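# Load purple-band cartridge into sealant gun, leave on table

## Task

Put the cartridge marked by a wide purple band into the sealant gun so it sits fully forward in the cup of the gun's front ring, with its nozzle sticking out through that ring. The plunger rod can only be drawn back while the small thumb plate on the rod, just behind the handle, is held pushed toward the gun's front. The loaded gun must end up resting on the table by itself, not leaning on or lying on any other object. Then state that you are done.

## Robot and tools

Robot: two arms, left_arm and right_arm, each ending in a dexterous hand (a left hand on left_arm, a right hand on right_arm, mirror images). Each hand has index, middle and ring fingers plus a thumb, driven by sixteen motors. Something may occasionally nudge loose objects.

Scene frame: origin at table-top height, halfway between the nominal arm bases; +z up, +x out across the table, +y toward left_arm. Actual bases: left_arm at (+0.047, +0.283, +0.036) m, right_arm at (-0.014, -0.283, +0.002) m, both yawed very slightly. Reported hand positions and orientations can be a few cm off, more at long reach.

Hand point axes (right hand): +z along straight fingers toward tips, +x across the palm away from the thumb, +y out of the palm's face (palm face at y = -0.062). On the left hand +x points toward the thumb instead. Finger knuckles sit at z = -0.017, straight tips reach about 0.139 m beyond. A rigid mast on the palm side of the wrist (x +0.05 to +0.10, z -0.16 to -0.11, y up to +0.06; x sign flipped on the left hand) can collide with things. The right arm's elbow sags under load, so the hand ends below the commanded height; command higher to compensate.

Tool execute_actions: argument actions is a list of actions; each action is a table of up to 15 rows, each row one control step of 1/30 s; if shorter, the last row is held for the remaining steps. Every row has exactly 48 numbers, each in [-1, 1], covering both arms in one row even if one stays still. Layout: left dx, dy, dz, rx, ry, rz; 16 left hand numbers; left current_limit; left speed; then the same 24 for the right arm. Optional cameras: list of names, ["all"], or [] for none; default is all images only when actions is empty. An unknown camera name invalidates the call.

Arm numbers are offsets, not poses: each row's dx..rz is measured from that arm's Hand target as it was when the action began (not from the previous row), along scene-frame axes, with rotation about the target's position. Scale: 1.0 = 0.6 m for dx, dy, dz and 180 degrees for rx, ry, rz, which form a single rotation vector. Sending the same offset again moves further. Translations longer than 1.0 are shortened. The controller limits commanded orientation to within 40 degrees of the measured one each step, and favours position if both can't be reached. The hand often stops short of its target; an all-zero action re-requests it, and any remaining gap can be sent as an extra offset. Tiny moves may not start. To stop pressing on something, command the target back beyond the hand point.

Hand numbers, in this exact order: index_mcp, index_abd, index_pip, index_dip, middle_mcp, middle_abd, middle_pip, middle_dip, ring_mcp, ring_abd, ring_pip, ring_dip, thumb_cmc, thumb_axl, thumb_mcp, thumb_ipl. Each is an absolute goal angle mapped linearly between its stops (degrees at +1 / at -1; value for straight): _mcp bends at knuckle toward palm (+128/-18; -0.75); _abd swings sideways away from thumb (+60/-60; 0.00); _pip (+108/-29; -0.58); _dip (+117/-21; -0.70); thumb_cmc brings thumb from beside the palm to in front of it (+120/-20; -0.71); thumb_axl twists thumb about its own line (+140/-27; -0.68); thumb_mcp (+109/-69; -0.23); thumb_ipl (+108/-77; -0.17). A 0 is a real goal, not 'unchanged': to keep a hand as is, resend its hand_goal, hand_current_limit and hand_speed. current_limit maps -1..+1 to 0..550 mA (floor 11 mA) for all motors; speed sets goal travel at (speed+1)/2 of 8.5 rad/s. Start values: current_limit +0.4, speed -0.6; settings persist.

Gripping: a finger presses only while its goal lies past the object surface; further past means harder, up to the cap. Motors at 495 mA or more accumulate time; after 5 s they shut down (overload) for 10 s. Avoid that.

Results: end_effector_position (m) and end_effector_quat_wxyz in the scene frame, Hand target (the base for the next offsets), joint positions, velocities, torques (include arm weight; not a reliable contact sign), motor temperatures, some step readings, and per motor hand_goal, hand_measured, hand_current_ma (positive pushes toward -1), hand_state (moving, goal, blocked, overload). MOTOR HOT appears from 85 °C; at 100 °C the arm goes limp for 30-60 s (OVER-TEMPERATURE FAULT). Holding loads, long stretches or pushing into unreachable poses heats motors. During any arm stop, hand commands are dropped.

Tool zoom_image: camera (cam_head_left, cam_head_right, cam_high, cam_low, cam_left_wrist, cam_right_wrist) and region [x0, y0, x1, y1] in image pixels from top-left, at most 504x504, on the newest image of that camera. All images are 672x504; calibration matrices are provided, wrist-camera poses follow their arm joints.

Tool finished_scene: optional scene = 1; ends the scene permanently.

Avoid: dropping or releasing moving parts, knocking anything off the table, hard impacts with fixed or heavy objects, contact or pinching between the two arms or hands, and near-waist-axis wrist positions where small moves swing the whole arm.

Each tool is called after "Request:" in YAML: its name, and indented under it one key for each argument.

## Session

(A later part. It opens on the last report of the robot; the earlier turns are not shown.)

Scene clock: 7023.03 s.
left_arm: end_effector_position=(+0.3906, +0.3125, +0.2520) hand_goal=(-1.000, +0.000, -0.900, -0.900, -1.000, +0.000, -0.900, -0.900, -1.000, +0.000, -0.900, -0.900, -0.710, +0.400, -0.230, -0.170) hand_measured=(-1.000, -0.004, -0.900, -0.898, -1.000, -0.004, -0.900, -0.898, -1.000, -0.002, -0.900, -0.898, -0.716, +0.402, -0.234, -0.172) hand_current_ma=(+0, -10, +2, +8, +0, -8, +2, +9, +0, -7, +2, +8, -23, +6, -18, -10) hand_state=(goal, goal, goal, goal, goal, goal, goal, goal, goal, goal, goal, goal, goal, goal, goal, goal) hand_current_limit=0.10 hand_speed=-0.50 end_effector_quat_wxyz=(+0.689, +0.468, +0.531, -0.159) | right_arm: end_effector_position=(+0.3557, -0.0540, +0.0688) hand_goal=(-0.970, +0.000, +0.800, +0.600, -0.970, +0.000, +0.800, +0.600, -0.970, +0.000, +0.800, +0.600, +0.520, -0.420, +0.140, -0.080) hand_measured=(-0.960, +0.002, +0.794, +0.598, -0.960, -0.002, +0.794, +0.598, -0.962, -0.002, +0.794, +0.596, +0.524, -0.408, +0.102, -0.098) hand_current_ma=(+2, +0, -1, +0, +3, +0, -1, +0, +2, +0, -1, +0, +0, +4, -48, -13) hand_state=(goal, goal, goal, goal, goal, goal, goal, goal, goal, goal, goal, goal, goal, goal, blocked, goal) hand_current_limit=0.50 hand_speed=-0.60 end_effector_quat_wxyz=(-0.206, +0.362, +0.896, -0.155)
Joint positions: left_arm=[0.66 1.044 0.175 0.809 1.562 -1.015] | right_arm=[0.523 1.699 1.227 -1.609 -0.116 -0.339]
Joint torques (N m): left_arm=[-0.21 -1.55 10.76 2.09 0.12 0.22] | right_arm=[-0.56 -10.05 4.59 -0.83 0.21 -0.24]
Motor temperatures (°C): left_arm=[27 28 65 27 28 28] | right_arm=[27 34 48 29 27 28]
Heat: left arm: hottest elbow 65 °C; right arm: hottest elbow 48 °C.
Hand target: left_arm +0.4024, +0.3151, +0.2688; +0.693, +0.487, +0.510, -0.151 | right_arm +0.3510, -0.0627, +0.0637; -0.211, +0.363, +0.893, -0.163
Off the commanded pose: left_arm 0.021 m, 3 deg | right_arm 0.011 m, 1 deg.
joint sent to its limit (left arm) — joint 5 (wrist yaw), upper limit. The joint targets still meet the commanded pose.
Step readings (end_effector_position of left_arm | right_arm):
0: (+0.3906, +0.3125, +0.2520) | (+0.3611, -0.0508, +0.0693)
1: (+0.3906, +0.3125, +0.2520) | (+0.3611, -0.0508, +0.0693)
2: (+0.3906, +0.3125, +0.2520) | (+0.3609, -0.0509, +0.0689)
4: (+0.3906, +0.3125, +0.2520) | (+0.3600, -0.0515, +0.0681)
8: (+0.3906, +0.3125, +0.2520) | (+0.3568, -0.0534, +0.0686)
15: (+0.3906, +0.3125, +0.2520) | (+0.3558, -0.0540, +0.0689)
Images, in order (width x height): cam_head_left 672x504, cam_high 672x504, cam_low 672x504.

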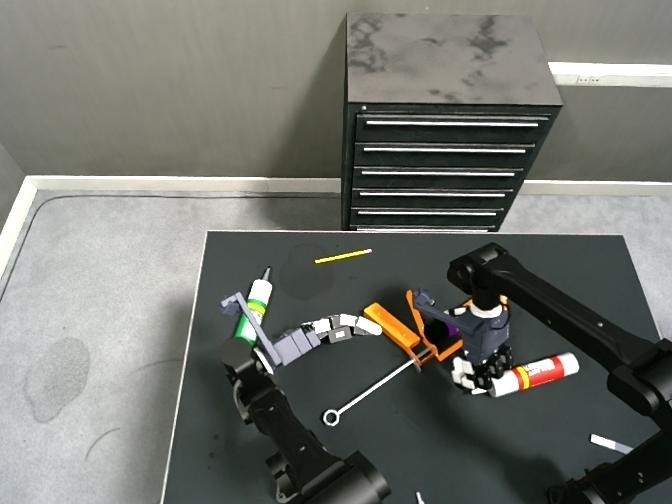

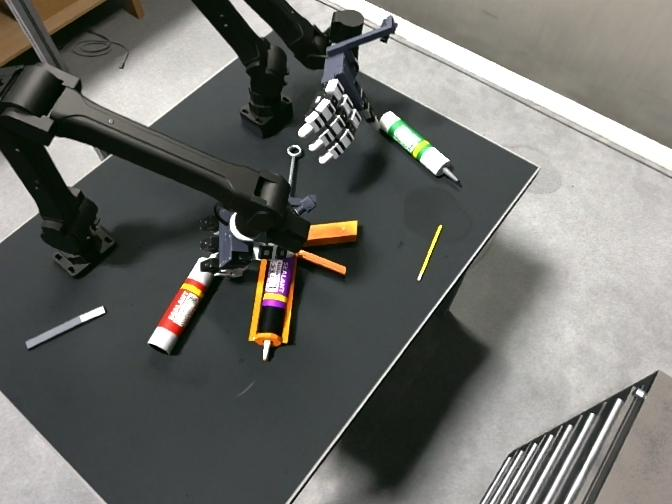

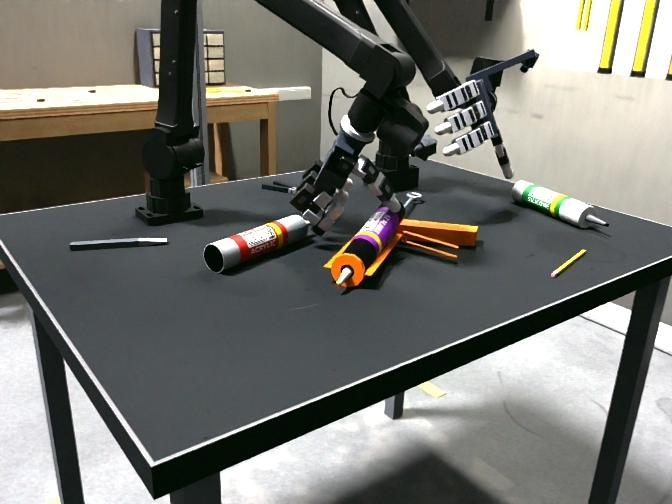

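Request:
execute_actions:
  actions: []
  cameras: ["cam_high","cam_head_left","cam_head_right","cam_low"]

Request:
zoom_image:
  camera: "cam_high"
  region: [210, 220, 330, 340]

Request:
zoom_image:
  camera: "cam_head_left"
  region: [380, 280, 500, 400]

Scene clock: 7045.33 s.
left_arm: end_effector_position=(+0.3906, +0.3125, +0.2520) hand_goal=(-1.000, +0.000, -0.900, -0.900, -1.000, +0.000, -0.900, -0.900, -1.000, +0.000, -0.900, -0.900, -0.710, +0.400, -0.230, -0.170) hand_measured=(-1.000, -0.004, -0.900, -0.898, -1.000, -0.004, -0.900, -0.898, -1.000, -0.002, -0.900, -0.898, -0.716, +0.402, -0.234, -0.172) hand_current_ma=(+0, -10, +2, +8, +0, -8, +2, +9, +0, -7, +2, +8, -23, +6, -18, -10) hand_state=(goal, goal, goal, goal, goal, goal, goal, goal, goal, goal, goal, goal, goal, goal, goal, goal) hand_current_limit=0.10 hand_speed=-0.50 end_effector_quat_wxyz=(+0.689, +0.468, +0.531, -0.159) | right_arm: end_effector_position=(+0.3557, -0.0540, +0.0688) hand_goal=(-0.970, +0.000, +0.800, +0.600, -0.970, +0.000, +0.800, +0.600, -0.970, +0.000, +0.800, +0.600, +0.520, -0.420, +0.140, -0.080) hand_measured=(-0.960, +0.002, +0.794, +0.598, -0.960, -0.002, +0.794, +0.598, -0.962, -0.002, +0.794, +0.596, +0.524, -0.408, +0.102, -0.098) hand_current_ma=(+2, +0, -1, +0, +3, +0, -1, +0, +2, +0, -1, +0, +0, +4, -48, -13) hand_state=(goal, goal, goal, goal, goal, goal, goal, goal, goal, goal, goal, goal, goal, goal, blocked, goal) hand_current_limit=0.50 hand_speed=-0.60 end_effector_quat_wxyz=(-0.206, +0.362, +0.896, -0.155)
Joint positions: left_arm=[0.66 1.044 0.175 0.809 1.562 -1.015] | right_arm=[0.523 1.699 1.227 -1.609 -0.116 -0.339]
Joint velocities: within noise
Joint torques (N m): left_arm=[-0.67 -1.96 10.66 2.21 0.13 0.22] | right_arm=[-0.5 -10.11 4.59 -0.81 0.2 -0.24]
Motor temperatures (°C): left_arm=[27 28 65 27 28 28] | right_arm=[27 34 46 29 27 28]
Heat: left arm: hottest elbow 65 °C; right arm: hottest elbow 46 °C.
Hand target: left_arm +0.4024, +0.3151, +0.2688; +0.693, +0.487, +0.510, -0.151 | right_arm +0.3510, -0.0627, +0.0637; -0.211, +0.363, +0.893, -0.163
Off the commanded pose: left_arm 0.021 m, 3 deg | right_arm 0.011 m, 1 deg.
Images, in order (width x height): cam_head_left 672x504, cam_head_right 672x504, cam_high 672x504, cam_low 672x504.

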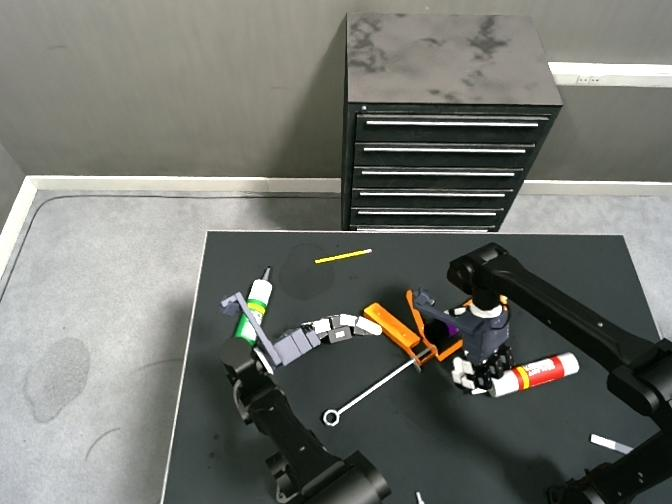

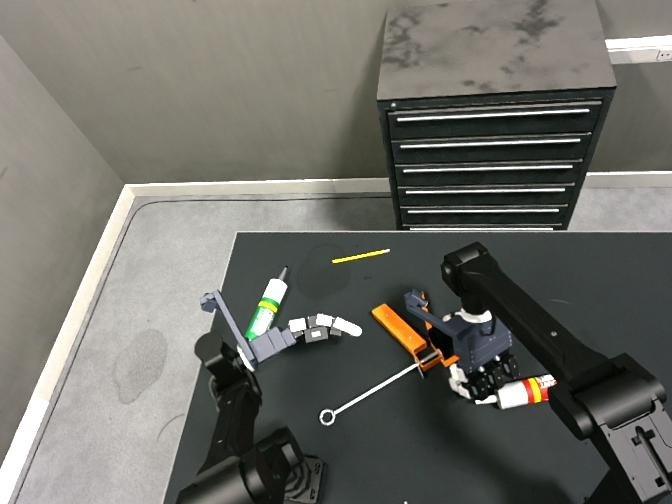

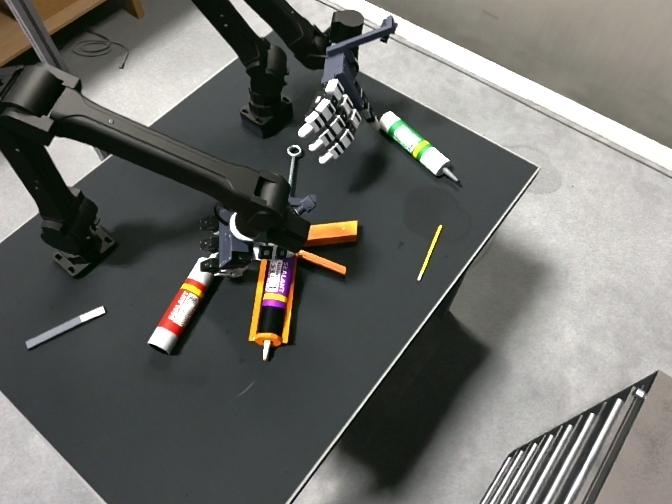

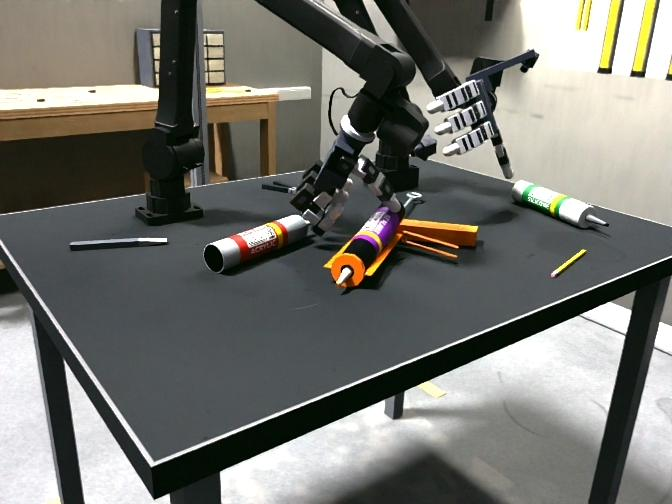

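Scaled by 4.200 from the camera's 672x504 image, which has a finer 960x720 frame.

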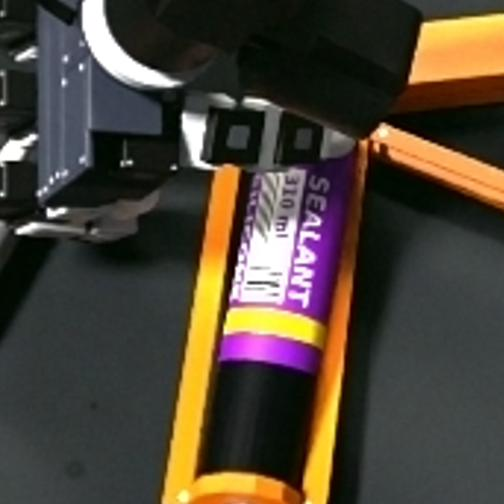

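Scaled by 4.200 from the camera's 672x504 image, which has a finer 960x720 frame.

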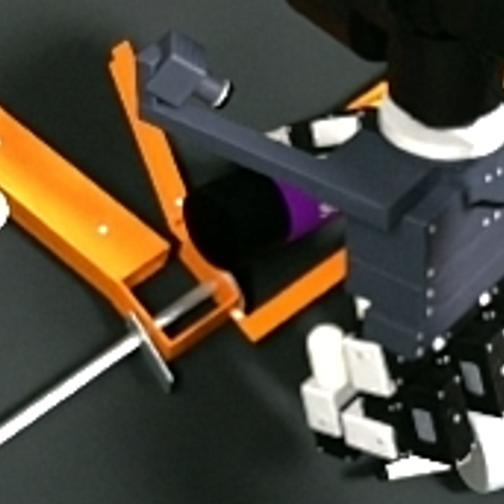

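Request:
execute_actions:
  actions:
    - [[0,0,0,0,0,0,-1,0,-0.9,-0.9,-1,0,-0.9,-0.9,-1,0,-0.9,-0.9,-0.71,0.4,-0.23,-0.17,0.1,-0.5,-0.012,-0.008,-0.004,0,0,0,-0.97,0,0.8,0.6,-0.97,0,0.8,0.6,-0.97,0,0.8,0.6,0.52,-0.42,0.14,-0.08,0.5,-0.6]]
  cameras: ["cam_high","cam_head_left","cam_head_right","cam_low"]

Request:
zoom_image:
  camera: "cam_high"
  region: [210, 220, 330, 340]

Request:
zoom_image:
  camera: "cam_head_left"
  region: [380, 280, 500, 400]

Request:
zoom_image:
  camera: "cam_low"
  region: [290, 160, 450, 320]

Scene clock: 7054.43 s.
left_arm: end_effector_position=(+0.3906, +0.3125, +0.2520) hand_goal=(-1.000, +0.000, -0.900, -0.900, -1.000, +0.000, -0.900, -0.900, -1.000, +0.000, -0.900, -0.900, -0.710, +0.400, -0.230, -0.170) hand_measured=(-1.000, -0.004, -0.900, -0.898, -1.000, -0.004, -0.900, -0.898, -1.000, -0.002, -0.900, -0.898, -0.716, +0.402, -0.234, -0.172) hand_current_ma=(+0, -10, +2, +8, +0, -8, +2, +9, +0, -7, +2, +8, -23, +6, -18, -10) hand_state=(goal, goal, goal, goal, goal, goal, goal, goal, goal, goal, goal, goal, goal, goal, goal, goal) hand_current_limit=0.10 hand_speed=-0.50 end_effector_quat_wxyz=(+0.689, +0.468, +0.531, -0.159) | right_arm: end_effector_position=(+0.3499, -0.0578, +0.0698) hand_goal=(-0.970, +0.000, +0.800, +0.600, -0.970, +0.000, +0.800, +0.600, -0.970, +0.000, +0.800, +0.600, +0.520, -0.420, +0.140, -0.080) hand_measured=(-0.960, +0.002, +0.794, +0.598, -0.960, -0.002, +0.794, +0.598, -0.962, -0.002, +0.794, +0.596, +0.530, -0.404, +0.094, -0.102) hand_current_ma=(+2, +0, -1, +0, +3, +0, -1, +0, +2, +0, -1, +0, +2, +8, -66, -18) hand_state=(goal, goal, goal, goal, goal, goal, goal, goal, goal, goal, goal, goal, goal, goal, blocked, blocked) hand_current_limit=0.50 hand_speed=-0.60 end_effector_quat_wxyz=(-0.204, +0.361, +0.897, -0.151)
Joint positions: left_arm=[0.66 1.044 0.175 0.809 1.562 -1.015] | right_arm=[0.52 1.676 1.2 -1.597 -0.116 -0.343]
Joint torques (N m): left_arm=[-0.62 -1.67 10.77 2.09 0.11 0.25] | right_arm=[-0.5 -9.41 4.37 -0.77 0.24 -0.21]
Motor temperatures (°C): left_arm=[27 28 65 27 28 28] | right_arm=[27 34 46 29 27 28]
Heat: left arm: hottest elbow 65 °C; right arm: hottest elbow 46 °C.
Hand target: left_arm +0.4024, +0.3151, +0.2688; +0.693, +0.487, +0.510, -0.151 | right_arm +0.3440, -0.0675, +0.0615; -0.211, +0.363, +0.893, -0.163
Off the commanded pose: left_arm 0.021 m, 3 deg | right_arm 0.014 m, 2 deg.
joint sent to its limit (left arm) — joint 5 (wrist yaw), upper limit. The joint targets still meet the commanded pose.
Step readings (end_effector_position of left_arm | right_arm):
0: (+0.3906, +0.3125, +0.2520) | (+0.3557, -0.0540, +0.0688)
1: (+0.3906, +0.3125, +0.2520) | (+0.3557, -0.0540, +0.0688)
2: (+0.3906, +0.3125, +0.2520) | (+0.3555, -0.0542, +0.0686)
4: (+0.3906, +0.3125, +0.2520) | (+0.3544, -0.0550, +0.0680)
8: (+0.3906, +0.3125, +0.2520) | (+0.3512, -0.0572, +0.0695)
15: (+0.3906, +0.3125, +0.2520) | (+0.3499, -0.0578, +0.0697)
Images, in order (width x height): cam_head_left 672x504, cam_head_right 672x504, cam_high 672x504, cam_low 672x504.

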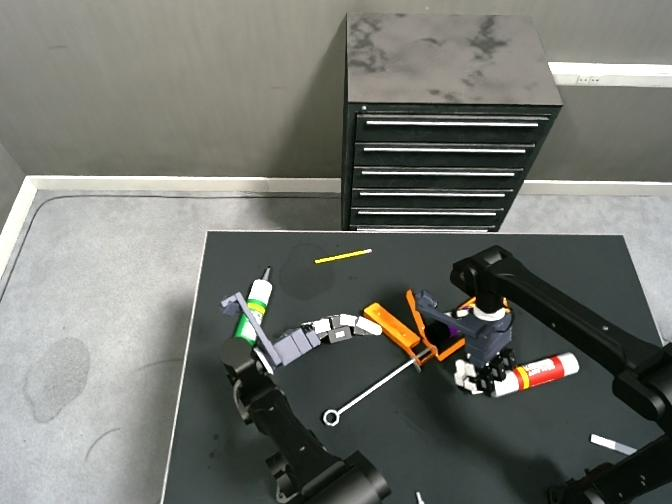

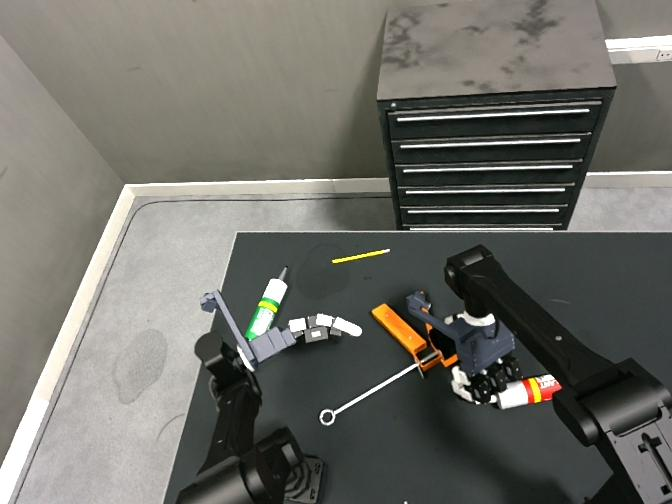

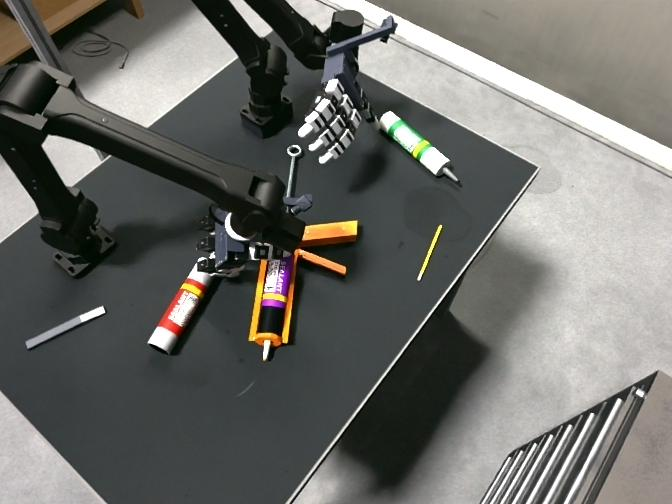

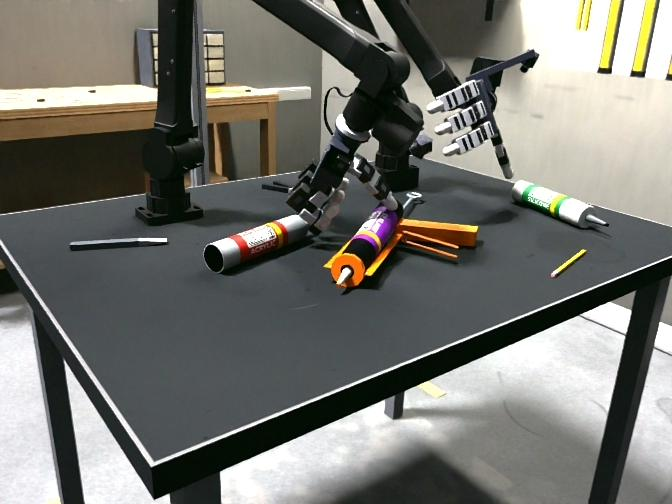

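Scaled by 4.200 from the camera's 672x504 image, which has a finer 960x720 frame.

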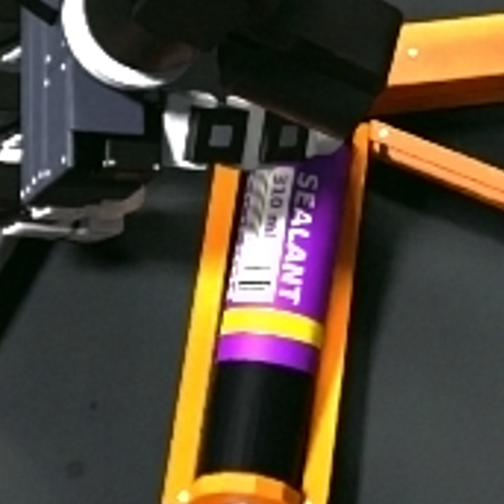

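Scaled by 4.200 from the camera's 672x504 image, which has a finer 960x720 frame.

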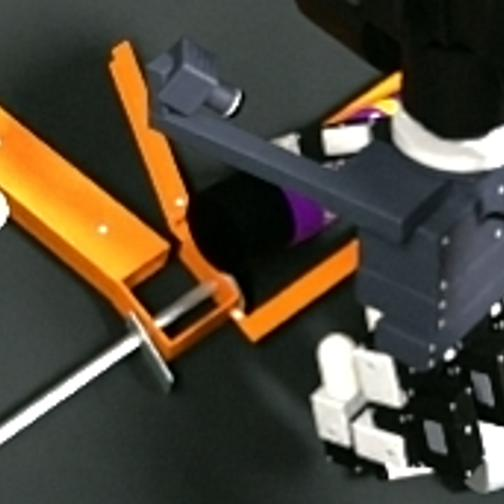

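Scaled by 3.150 from the camera's 672x504 image, which has a finer 960x720 frame.

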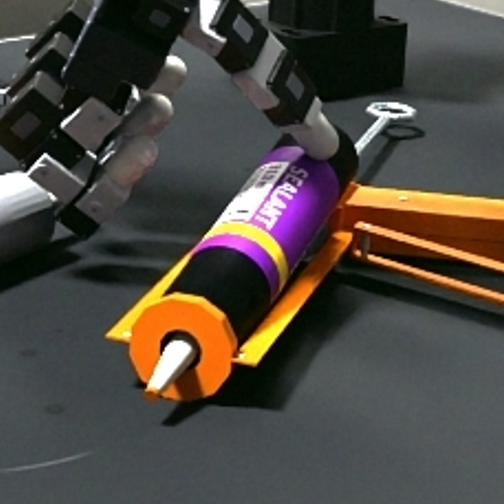

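Request:
execute_actions:
  actions:
    - [[0,0,0,0,0,0,-1,0,-0.9,-0.9,-1,0,-0.9,-0.9,-1,0,-0.9,-0.9,-0.71,0.4,-0.23,-0.17,0.1,-0.5,0.0145,-0.0203,-0.004,0,0,0,-0.97,0,0.8,0.6,-0.97,0,0.8,0.6,-0.97,0,0.8,0.6,0.52,-0.42,0.14,-0.08,0.5,-0.6]]
  cameras: ["cam_high","cam_head_left","cam_low"]

Request:
zoom_image:
  camera: "cam_high"
  region: [210, 220, 330, 340]

Request:
zoom_image:
  camera: "cam_head_left"
  region: [380, 280, 500, 400]

Request:
zoom_image:
  camera: "cam_low"
  region: [290, 160, 450, 320]

Scene clock: 7065.33 s.
left_arm: end_effector_position=(+0.3906, +0.3125, +0.2520) hand_goal=(-1.000, +0.000, -0.900, -0.900, -1.000, +0.000, -0.900, -0.900, -1.000, +0.000, -0.900, -0.900, -0.710, +0.400, -0.230, -0.170) hand_measured=(-1.000, -0.004, -0.900, -0.898, -1.000, -0.004, -0.900, -0.898, -1.000, -0.002, -0.900, -0.898, -0.716, +0.402, -0.234, -0.172) hand_current_ma=(+0, -10, +2, +8, +0, -8, +2, +9, +0, -7, +2, +8, -23, +6, -18, -10) hand_state=(goal, goal, goal, goal, goal, goal, goal, goal, goal, goal, goal, goal, goal, goal, goal, goal) hand_current_limit=0.10 hand_speed=-0.50 end_effector_quat_wxyz=(+0.689, +0.468, +0.531, -0.159) | right_arm: end_effector_position=(+0.3514, -0.0777, +0.0635) hand_goal=(-0.970, +0.000, +0.800, +0.600, -0.970, +0.000, +0.800, +0.600, -0.970, +0.000, +0.800, +0.600, +0.520, -0.420, +0.140, -0.080) hand_measured=(-0.960, +0.002, +0.794, +0.598, -0.960, -0.002, +0.794, +0.598, -0.962, -0.002, +0.794, +0.596, +0.520, -0.420, +0.140, -0.082) hand_current_ma=(+2, +0, -1, +0, +3, +0, -1, +0, +2, +0, -1, +0, +0, +0, +0, +0) hand_state=(goal, goal, goal, goal, goal, goal, goal, goal, goal, goal, goal, goal, goal, goal, goal, goal) hand_current_limit=0.50 hand_speed=-0.60 end_effector_quat_wxyz=(-0.207, +0.365, +0.893, -0.159)
Joint positions: left_arm=[0.66 1.044 0.175 0.809 1.562 -1.015] | right_arm=[0.481 1.677 1.181 -1.596 -0.093 -0.366]
Joint torques (N m): left_arm=[-0.15 -1.85 10.7 2.1 0.13 0.21] | right_arm=[-0.32 -8.59 6 -0.77 0.07 -0.29]
Motor temperatures (°C): left_arm=[27 28 65 27 28 28] | right_arm=[27 34 45 29 27 28]
Heat: left arm: hottest elbow 65 °C; right arm: hottest elbow 45 °C.
Hand target: left_arm +0.4024, +0.3151, +0.2688; +0.693, +0.487, +0.510, -0.151 | right_arm +0.3527, -0.0796, +0.0591; -0.211, +0.363, +0.893, -0.163
Off the commanded pose: left_arm 0.021 m, 3 deg | right_arm 0.005 m, 1 deg.
joint sent to its limit (left arm) — joint 5 (wrist yaw), upper limit. The joint targets still meet the commanded pose.
Step readings (end_effector_position of left_arm | right_arm):
0: (+0.3906, +0.3125, +0.2520) | (+0.3499, -0.0578, +0.0698)
1: (+0.3906, +0.3125, +0.2520) | (+0.3499, -0.0578, +0.0698)
2: (+0.3906, +0.3125, +0.2520) | (+0.3506, -0.0590, +0.0697)
4: (+0.3906, +0.3125, +0.2520) | (+0.3521, -0.0611, +0.0697)
8: (+0.3906, +0.3125, +0.2520) | (+0.3549, -0.0670, +0.0693)
15: (+0.3906, +0.3125, +0.2520) | (+0.3514, -0.0777, +0.0635)
Images, in order (width x height): cam_head_left 672x504, cam_high 672x504, cam_low 672x504.

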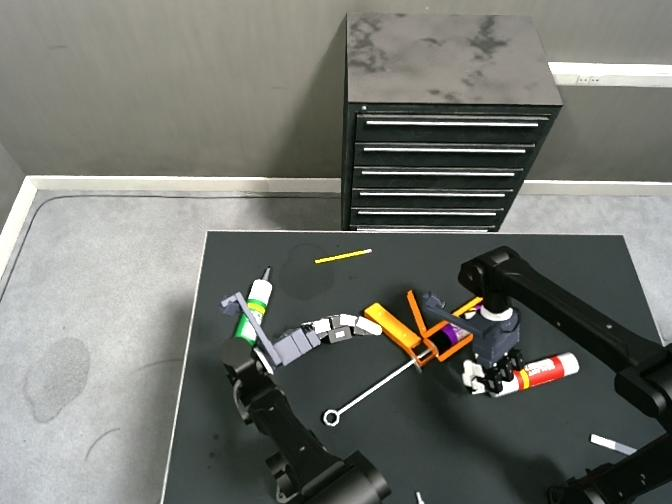

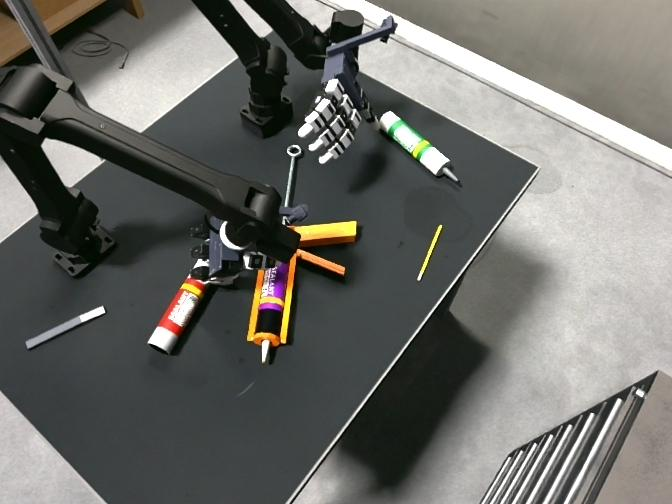

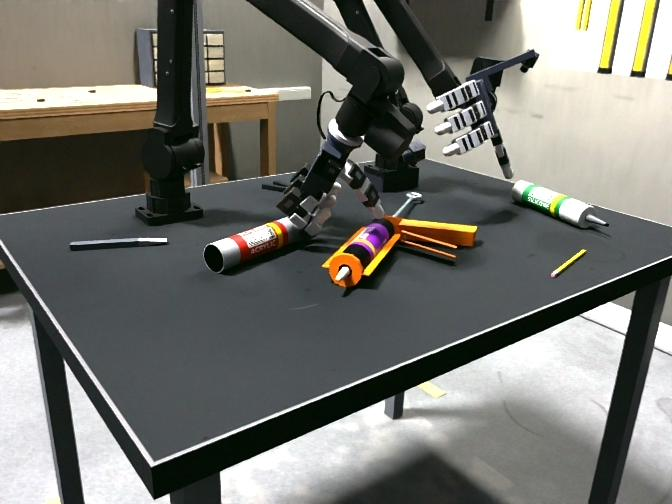

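Scaled by 4.200 from the camera's 672x504 image, which has a finer 960x720 frame.

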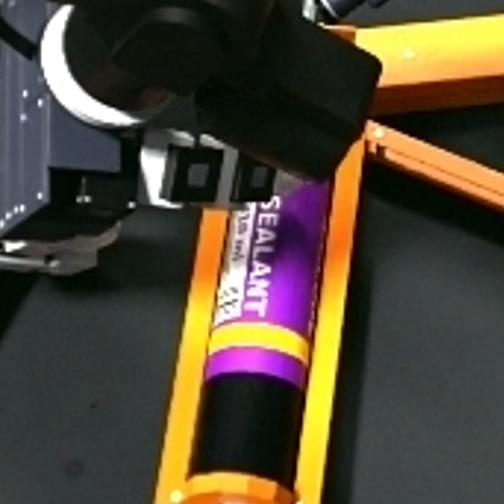

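Scaled by 4.200 from the camera's 672x504 image, which has a finer 960x720 frame.

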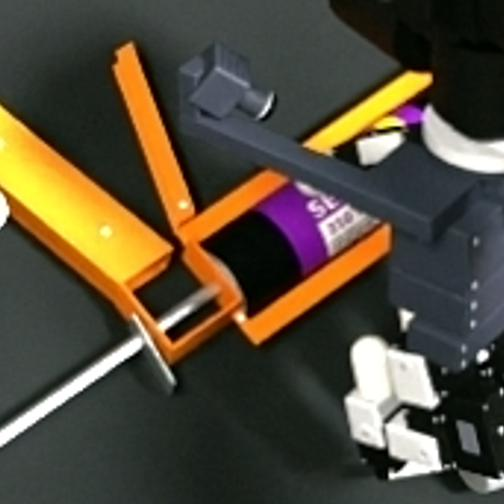

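Scaled by 3.150 from the camera's 672x504 image, which has a finer 960x720 frame.

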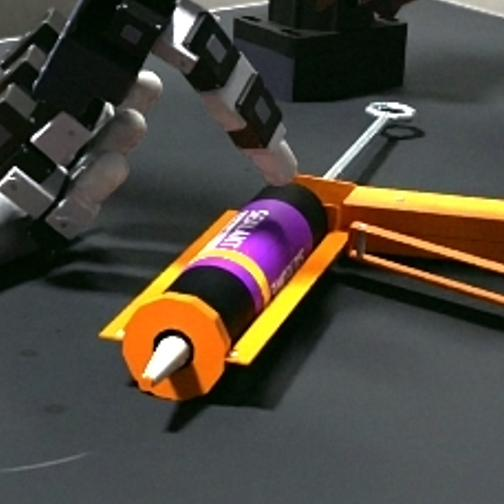

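Request:
execute_actions:
  actions:
    - [[0,0,0,0,0,0,-1,0,-0.9,-0.9,-1,0,-0.9,-0.9,-1,0,-0.9,-0.9,-0.71,0.4,-0.23,-0.17,0.1,-0.5,-0.011,-0.0078,-0.012,0,0,0,-0.97,0,0.8,0.6,-0.97,0,0.8,0.6,-0.97,0,0.8,0.6,0.52,-0.42,0.14,-0.08,0.5,-0.6]]
  cameras: ["cam_high","cam_head_left","cam_low"]

Request:
zoom_image:
  camera: "cam_high"
  region: [210, 240, 330, 360]

Request:
zoom_image:
  camera: "cam_low"
  region: [290, 160, 450, 320]

Scene clock: 7084.63 s.
left_arm: end_effector_position=(+0.3906, +0.3125, +0.2520) hand_goal=(-1.000, +0.000, -0.900, -0.900, -1.000, +0.000, -0.900, -0.900, -1.000, +0.000, -0.900, -0.900, -0.710, +0.400, -0.230, -0.170) hand_measured=(-1.000, -0.004, -0.900, -0.898, -1.000, -0.004, -0.900, -0.898, -1.000, -0.002, -0.900, -0.898, -0.716, +0.402, -0.234, -0.172) hand_current_ma=(+0, -10, +2, +8, +0, -8, +2, +9, +0, -7, +2, +8, -23, +6, -18, -10) hand_state=(goal, goal, goal, goal, goal, goal, goal, goal, goal, goal, goal, goal, goal, goal, goal, goal) hand_current_limit=0.10 hand_speed=-0.50 end_effector_quat_wxyz=(+0.689, +0.468, +0.531, -0.159) | right_arm: end_effector_position=(+0.3427, -0.0821, +0.0539) hand_goal=(-0.970, +0.000, +0.800, +0.600, -0.970, +0.000, +0.800, +0.600, -0.970, +0.000, +0.800, +0.600, +0.520, -0.420, +0.140, -0.080) hand_measured=(-0.960, +0.002, +0.794, +0.598, -0.960, -0.002, +0.800, +0.598, -0.962, -0.002, +0.794, +0.596, +0.520, -0.420, +0.140, -0.082) hand_current_ma=(+2, +0, -1, +0, +3, +0, +0, +0, +2, +0, -1, +0, +0, +0, +0, +0) hand_state=(goal, goal, goal, goal, goal, goal, goal, goal, goal, goal, goal, goal, goal, goal, goal, goal) hand_current_limit=0.50 hand_speed=-0.60 end_effector_quat_wxyz=(-0.212, +0.365, +0.891, -0.165)
Joint positions: left_arm=[0.66 1.044 0.175 0.809 1.562 -1.015] | right_arm=[0.481 1.677 1.15 -1.58 -0.092 -0.366]
Joint torques (N m): left_arm=[-0.5 -1.96 10.77 2.04 0.11 0.24] | right_arm=[-0.44 -9.05 5.7 -0.47 0.11 -0.31]
Motor temperatures (°C): left_arm=[27 28 65 27 28 28] | right_arm=[27 34 46 29 27 28]
Heat: left arm: hottest elbow 65 °C; right arm: hottest elbow 46 °C.
Hand target: left_arm +0.4024, +0.3151, +0.2688; +0.693, +0.487, +0.510, -0.151 | right_arm +0.3460, -0.0843, +0.0519; -0.211, +0.363, +0.893, -0.163
Off the commanded pose: left_arm 0.021 m, 3 deg | right_arm 0.005 m, 0 deg.
joint sent to its limit (left arm) — joint 5 (wrist yaw), upper limit. The joint targets still meet the commanded pose.
Step readings (end_effector_position of left_arm | right_arm):
0: (+0.3906, +0.3125, +0.2520) | (+0.3514, -0.0777, +0.0635)
1: (+0.3906, +0.3125, +0.2520) | (+0.3514, -0.0777, +0.0635)
2: (+0.3906, +0.3125, +0.2520) | (+0.3509, -0.0780, +0.0630)
4: (+0.3906, +0.3125, +0.2520) | (+0.3491, -0.0788, +0.0610)
8: (+0.3906, +0.3125, +0.2520) | (+0.3448, -0.0809, +0.0561)
15: (+0.3906, +0.3125, +0.2520) | (+0.3425, -0.0822, +0.0540)
Images, in order (width x height): cam_head_left 672x504, cam_high 672x504, cam_low 672x504.

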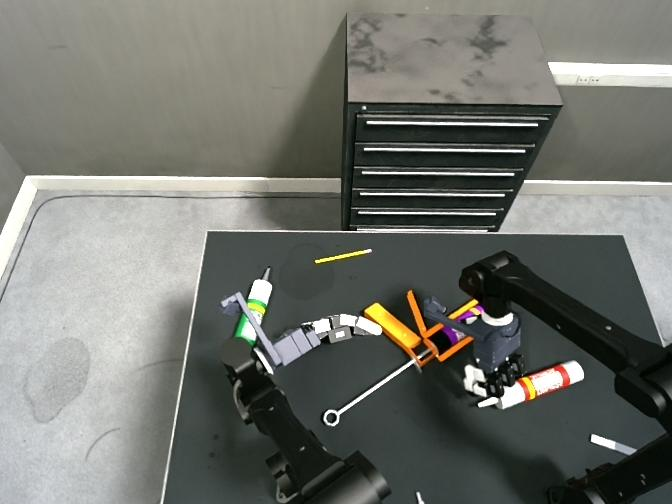

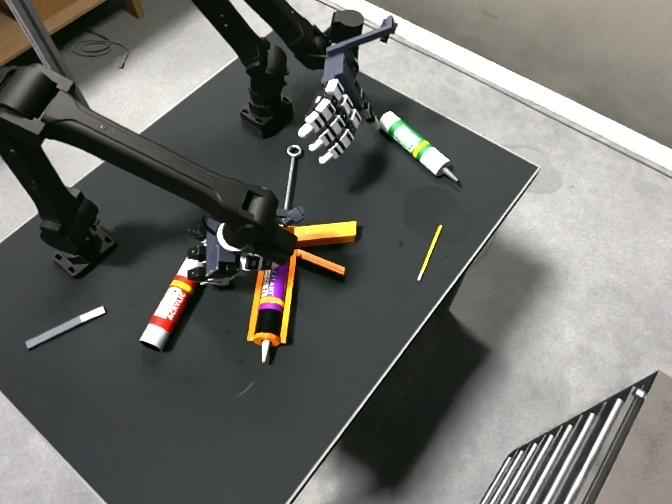

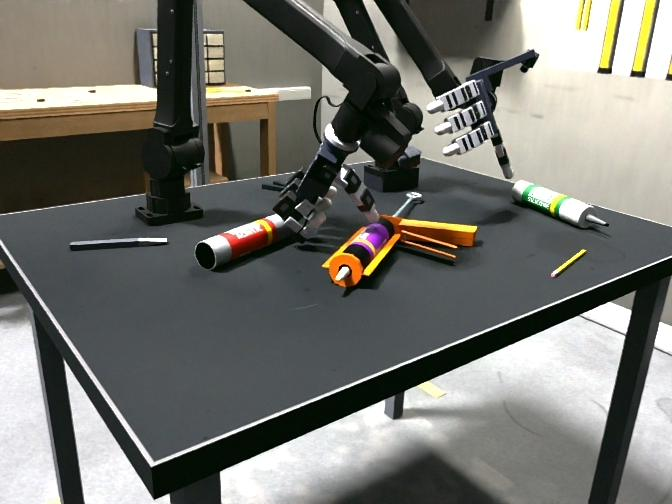

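Scaled by 4.200 from the camera's 672x504 image, which has a finer 960x720 frame.

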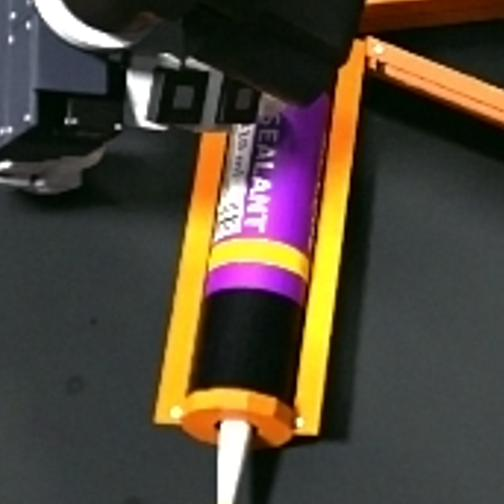

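Scaled by 3.150 from the camera's 672x504 image, which has a finer 960x720 frame.

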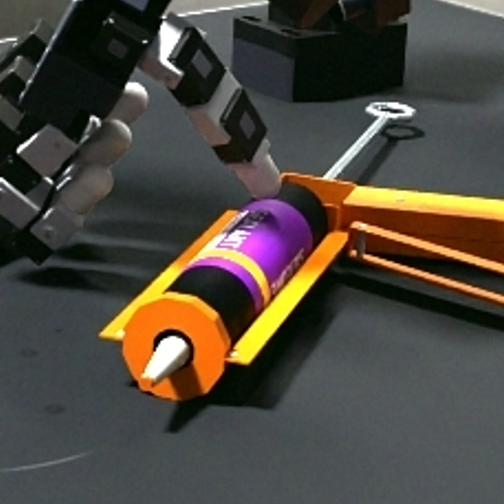

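Request:
zoom_image:
  camera: "cam_head_left"
  region: [400, 280, 520, 400]

Request:
zoom_image:
  camera: "cam_high"
  region: [230, 310, 300, 380]

Request:
zoom_image:
  camera: "cam_low"
  region: [310, 220, 390, 300]

Scaled by 4.200 from the camera's 672x504 image, which has a finer 960x720 frame.

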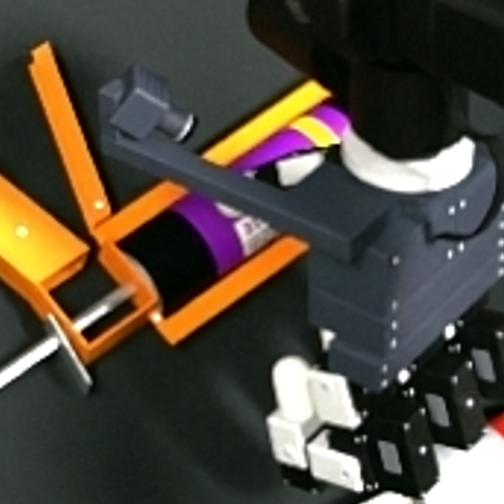

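Scaled by 7.200 from the camera's 672x504 image, which has a finer 960x720 frame.

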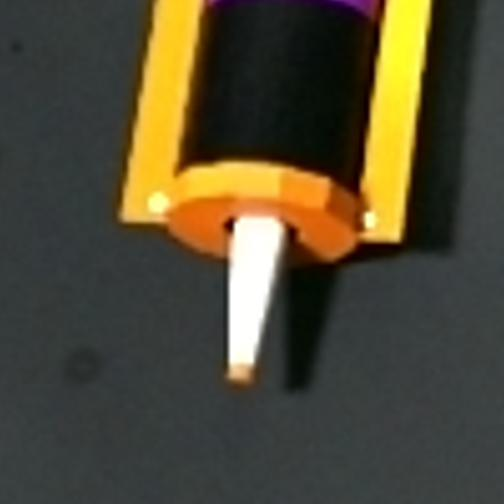

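Scaled by 6.300 from the camera's 672x504 image, which has a finer 960x720 frame.

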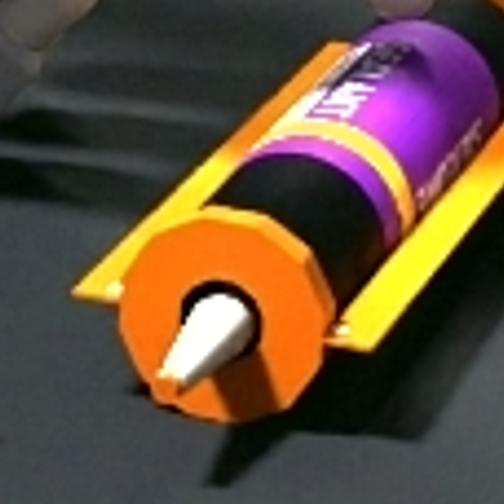

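Request:
execute_actions:
  actions:
    - [[0,0,0,0,0,0,-1,0,-0.9,-0.9,-1,0,-0.9,-0.9,-1,0,-0.9,-0.9,-0.71,0.4,-0.23,-0.17,0.1,-0.5,0,0,-0.012,0,0,0,-0.97,0,0.8,0.6,-0.97,0,0.8,0.6,-0.97,0,0.8,0.6,0.52,-0.42,0.14,-0.08,0.5,-0.6]]
  cameras: ["cam_high","cam_head_left","cam_low"]

Request:
zoom_image:
  camera: "cam_high"
  region: [230, 310, 300, 380]

Request:
zoom_image:
  camera: "cam_low"
  region: [290, 160, 450, 320]

Scene clock: 7113.13 s.
left_arm: end_effector_position=(+0.3906, +0.3125, +0.2520) hand_goal=(-1.000, +0.000, -0.900, -0.900, -1.000, +0.000, -0.900, -0.900, -1.000, +0.000, -0.900, -0.900, -0.710, +0.400, -0.230, -0.170) hand_measured=(-1.000, -0.004, -0.900, -0.898, -1.000, -0.004, -0.900, -0.898, -1.000, -0.002, -0.900, -0.898, -0.716, +0.402, -0.234, -0.172) hand_current_ma=(+0, -10, +2, +8, +0, -8, +2, +9, +0, -7, +2, +8, -23, +6, -18, -10) hand_state=(goal, goal, goal, goal, goal, goal, goal, goal, goal, goal, goal, goal, goal, goal, goal, goal) hand_current_limit=0.10 hand_speed=-0.50 end_effector_quat_wxyz=(+0.689, +0.468, +0.531, -0.159) | right_arm: end_effector_position=(+0.3436, -0.0816, +0.0506) hand_goal=(-0.970, +0.000, +0.800, +0.600, -0.970, +0.000, +0.800, +0.600, -0.970, +0.000, +0.800, +0.600, +0.520, -0.420, +0.140, -0.080) hand_measured=(-0.960, +0.002, +0.794, +0.598, -0.960, -0.002, +0.800, +0.598, -0.962, -0.002, +0.794, +0.596, +0.520, -0.420, +0.140, -0.082) hand_current_ma=(+2, +0, -1, +0, +3, +0, +0, +0, +2, +0, -1, +0, +0, +0, +0, +0) hand_state=(goal, goal, goal, goal, goal, goal, goal, goal, goal, goal, goal, goal, goal, goal, goal, goal) hand_current_limit=0.50 hand_speed=-0.60 end_effector_quat_wxyz=(-0.208, +0.365, +0.893, -0.161)
Joint positions: left_arm=[0.66 1.044 0.175 0.809 1.562 -1.015] | right_arm=[0.481 1.677 1.141 -1.562 -0.092 -0.366]
Joint torques (N m): left_arm=[0.03 -1.55 10.78 2.13 0.12 0.23] | right_arm=[-0.44 -8.41 5.64 -0.46 0.11 -0.31]
Motor temperatures (°C): left_arm=[27 28 65 27 28 28] | right_arm=[27 33 45 29 27 28]
Heat: left arm: hottest elbow 65 °C; right arm: hottest elbow 45 °C.
Hand target: left_arm +0.4024, +0.3151, +0.2688; +0.693, +0.487, +0.510, -0.151 | right_arm +0.3460, -0.0843, +0.0446; -0.211, +0.363, +0.893, -0.163
Off the commanded pose: left_arm 0.021 m, 3 deg | right_arm 0.007 m, 0 deg.
joint sent to its limit (left arm) — joint 5 (wrist yaw), upper limit. The joint targets still meet the commanded pose.
Step readings (end_effector_position of left_arm | right_arm):
0: (+0.3906, +0.3125, +0.2520) | (+0.3427, -0.0821, +0.0539)
1: (+0.3906, +0.3125, +0.2520) | (+0.3427, -0.0821, +0.0539)
2: (+0.3906, +0.3125, +0.2520) | (+0.3428, -0.0820, +0.0536)
4: (+0.3906, +0.3125, +0.2520) | (+0.3435, -0.0817, +0.0529)
8: (+0.3906, +0.3125, +0.2520) | (+0.3434, -0.0817, +0.0511)
15: (+0.3906, +0.3125, +0.2520) | (+0.3435, -0.0817, +0.0507)
Images, in order (width x height): cam_head_left 672x504, cam_high 672x504, cam_low 672x504.

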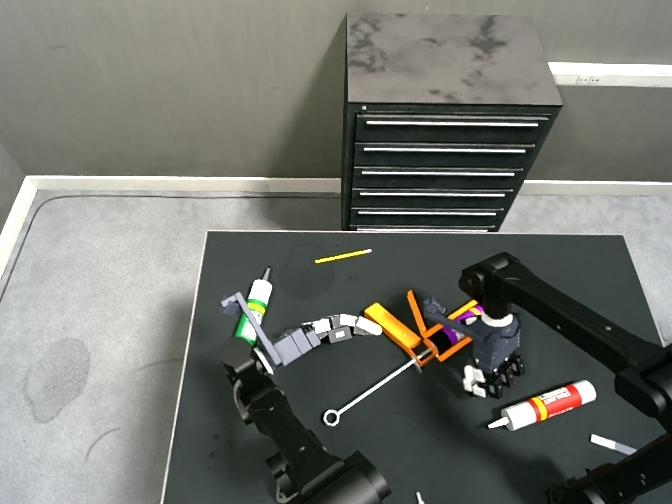

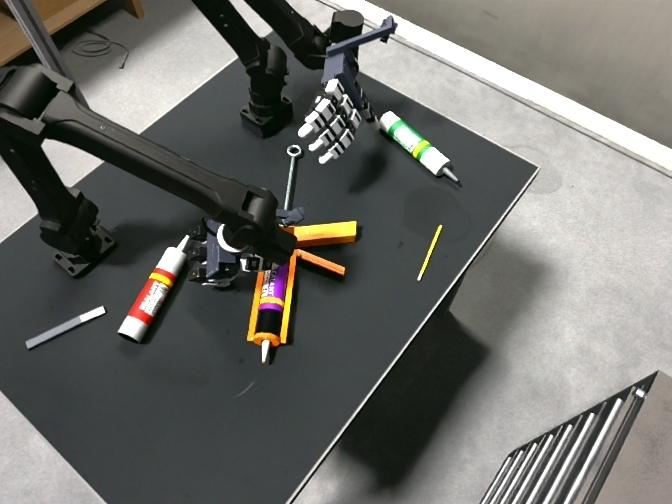

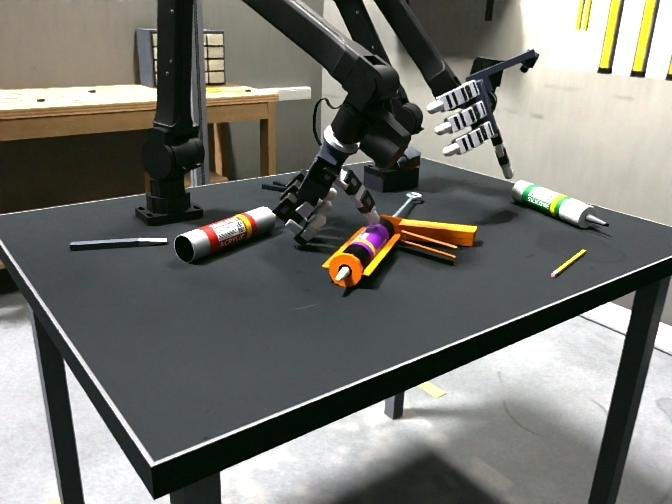

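Scaled by 7.200 from the camera's 672x504 image, which has a finer 960x720 frame.

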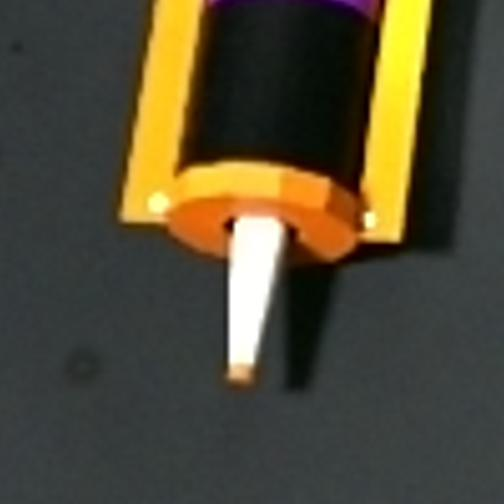

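Scaled by 3.150 from the camera's 672x504 image, which has a finer 960x720 frame.

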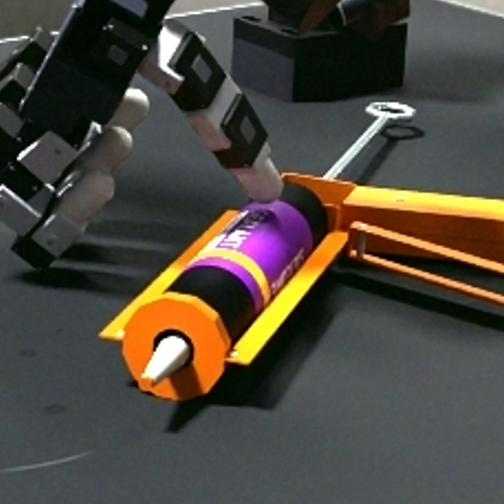

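Request:
execute_actions:
  actions:
    - [[0,0,0,0,0,0,-1,0,-0.9,-0.9,-1,0,-0.9,-0.9,-1,0,-0.9,-0.9,-0.71,0.4,-0.23,-0.17,0.1,-0.5,0,0,0,0,0,0,-0.97,0,0.8,0.6,-0.97,0,0.8,0.6,-0.97,0,0.8,0.6,0.52,-0.42,0.28,-0.08,0.5,-0.8]]
  cameras: ["cam_head_left","cam_low"]

Request:
zoom_image:
  camera: "cam_low"
  region: [320, 160, 420, 260]

Scene clock: 7144.90 s.
left_arm: end_effector_position=(+0.3906, +0.3125, +0.2520) hand_goal=(-1.000, +0.000, -0.900, -0.900, -1.000, +0.000, -0.900, -0.900, -1.000, +0.000, -0.900, -0.900, -0.710, +0.400, -0.230, -0.170) hand_measured=(-1.000, -0.004, -0.900, -0.898, -1.000, -0.004, -0.900, -0.898, -1.000, -0.002, -0.900, -0.898, -0.716, +0.402, -0.234, -0.172) hand_current_ma=(+0, -10, +2, +8, +0, -8, +2, +9, +0, -7, +2, +8, -23, +6, -18, -10) hand_state=(goal, goal, goal, goal, goal, goal, goal, goal, goal, goal, goal, goal, goal, goal, goal, goal) hand_current_limit=0.10 hand_speed=-0.50 end_effector_quat_wxyz=(+0.689, +0.468, +0.531, -0.159) | right_arm: end_effector_position=(+0.3436, -0.0816, +0.0506) hand_goal=(-0.970, +0.000, +0.800, +0.600, -0.970, +0.000, +0.800, +0.600, -0.970, +0.000, +0.800, +0.600, +0.520, -0.420, +0.280, -0.080) hand_measured=(-0.960, +0.002, +0.794, +0.598, -0.960, -0.002, +0.800, +0.598, -0.962, -0.002, +0.794, +0.596, +0.520, -0.420, +0.278, -0.082) hand_current_ma=(+2, +0, -1, +0, +3, +0, +0, +0, +2, +0, -1, +0, +0, +0, +0, +0) hand_state=(goal, goal, goal, goal, goal, goal, goal, goal, goal, goal, goal, goal, goal, goal, goal, goal) hand_current_limit=0.50 hand_speed=-0.80 end_effector_quat_wxyz=(-0.208, +0.365, +0.893, -0.161)
Joint positions: left_arm=[0.66 1.044 0.175 0.809 1.562 -1.015] | right_arm=[0.481 1.677 1.141 -1.562 -0.092 -0.366]
Joint torques (N m): left_arm=[-0.09 -1.9 10.69 2.07 0.15 0.24] | right_arm=[-0.44 -8.41 5.61 -0.46 0.11 -0.31]
Motor temperatures (°C): left_arm=[27 28 65 27 28 28] | right_arm=[27 33 46 29 27 28]
Heat: left arm: hottest elbow 65 °C; right arm: hottest elbow 46 °C.
Hand target: left_arm +0.4024, +0.3151, +0.2688; +0.693, +0.487, +0.510, -0.151 | right_arm +0.3460, -0.0843, +0.0446; -0.211, +0.363, +0.893, -0.163
Off the commanded pose: left_arm 0.021 m, 3 deg | right_arm 0.007 m, 0 deg.
joint sent to its limit (left arm) — joint 5 (wrist yaw), upper limit. The joint targets still meet the commanded pose.
Step readings (end_effector_position of left_arm | right_arm):
0: (+0.3906, +0.3125, +0.2520) | (+0.3436, -0.0816, +0.0506)
1: (+0.3906, +0.3125, +0.2520) | (+0.3436, -0.0816, +0.0506)
2: (+0.3906, +0.3125, +0.2520) | (+0.3436, -0.0816, +0.0506)
4: (+0.3906, +0.3125, +0.2520) | (+0.3436, -0.0816, +0.0506)
8: (+0.3906, +0.3125, +0.2520) | (+0.3436, -0.0816, +0.0506)
15: (+0.3906, +0.3125, +0.2520) | (+0.3436, -0.0816, +0.0506)
Images, in order (width x height): cam_head_left 672x504, cam_low 672x504.

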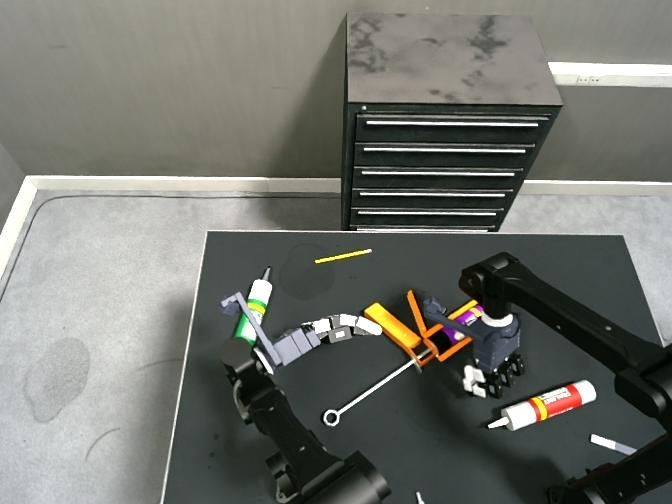

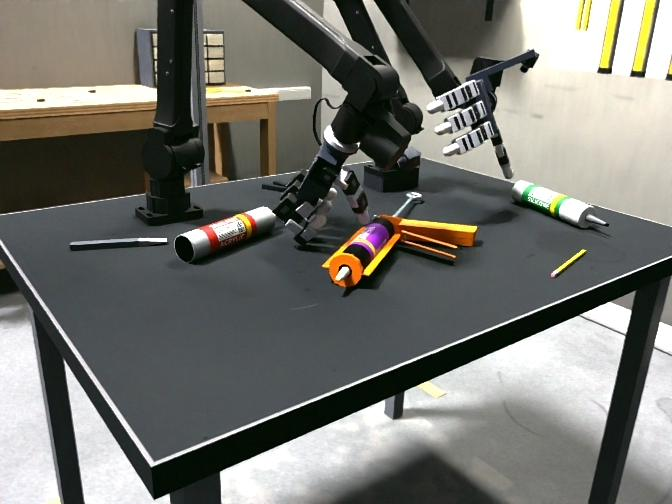

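Scaled by 5.040 from the camera's 672x504 image, which has a finer 960x720 frame.

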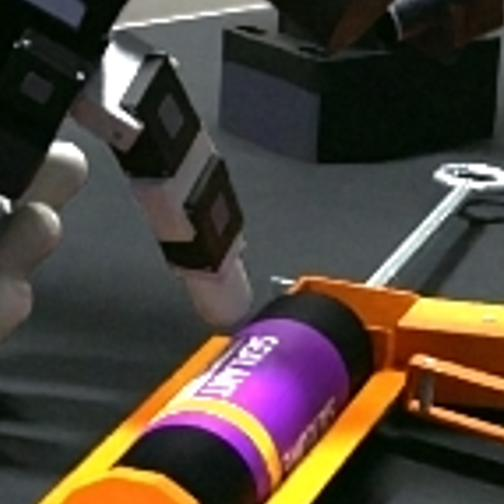

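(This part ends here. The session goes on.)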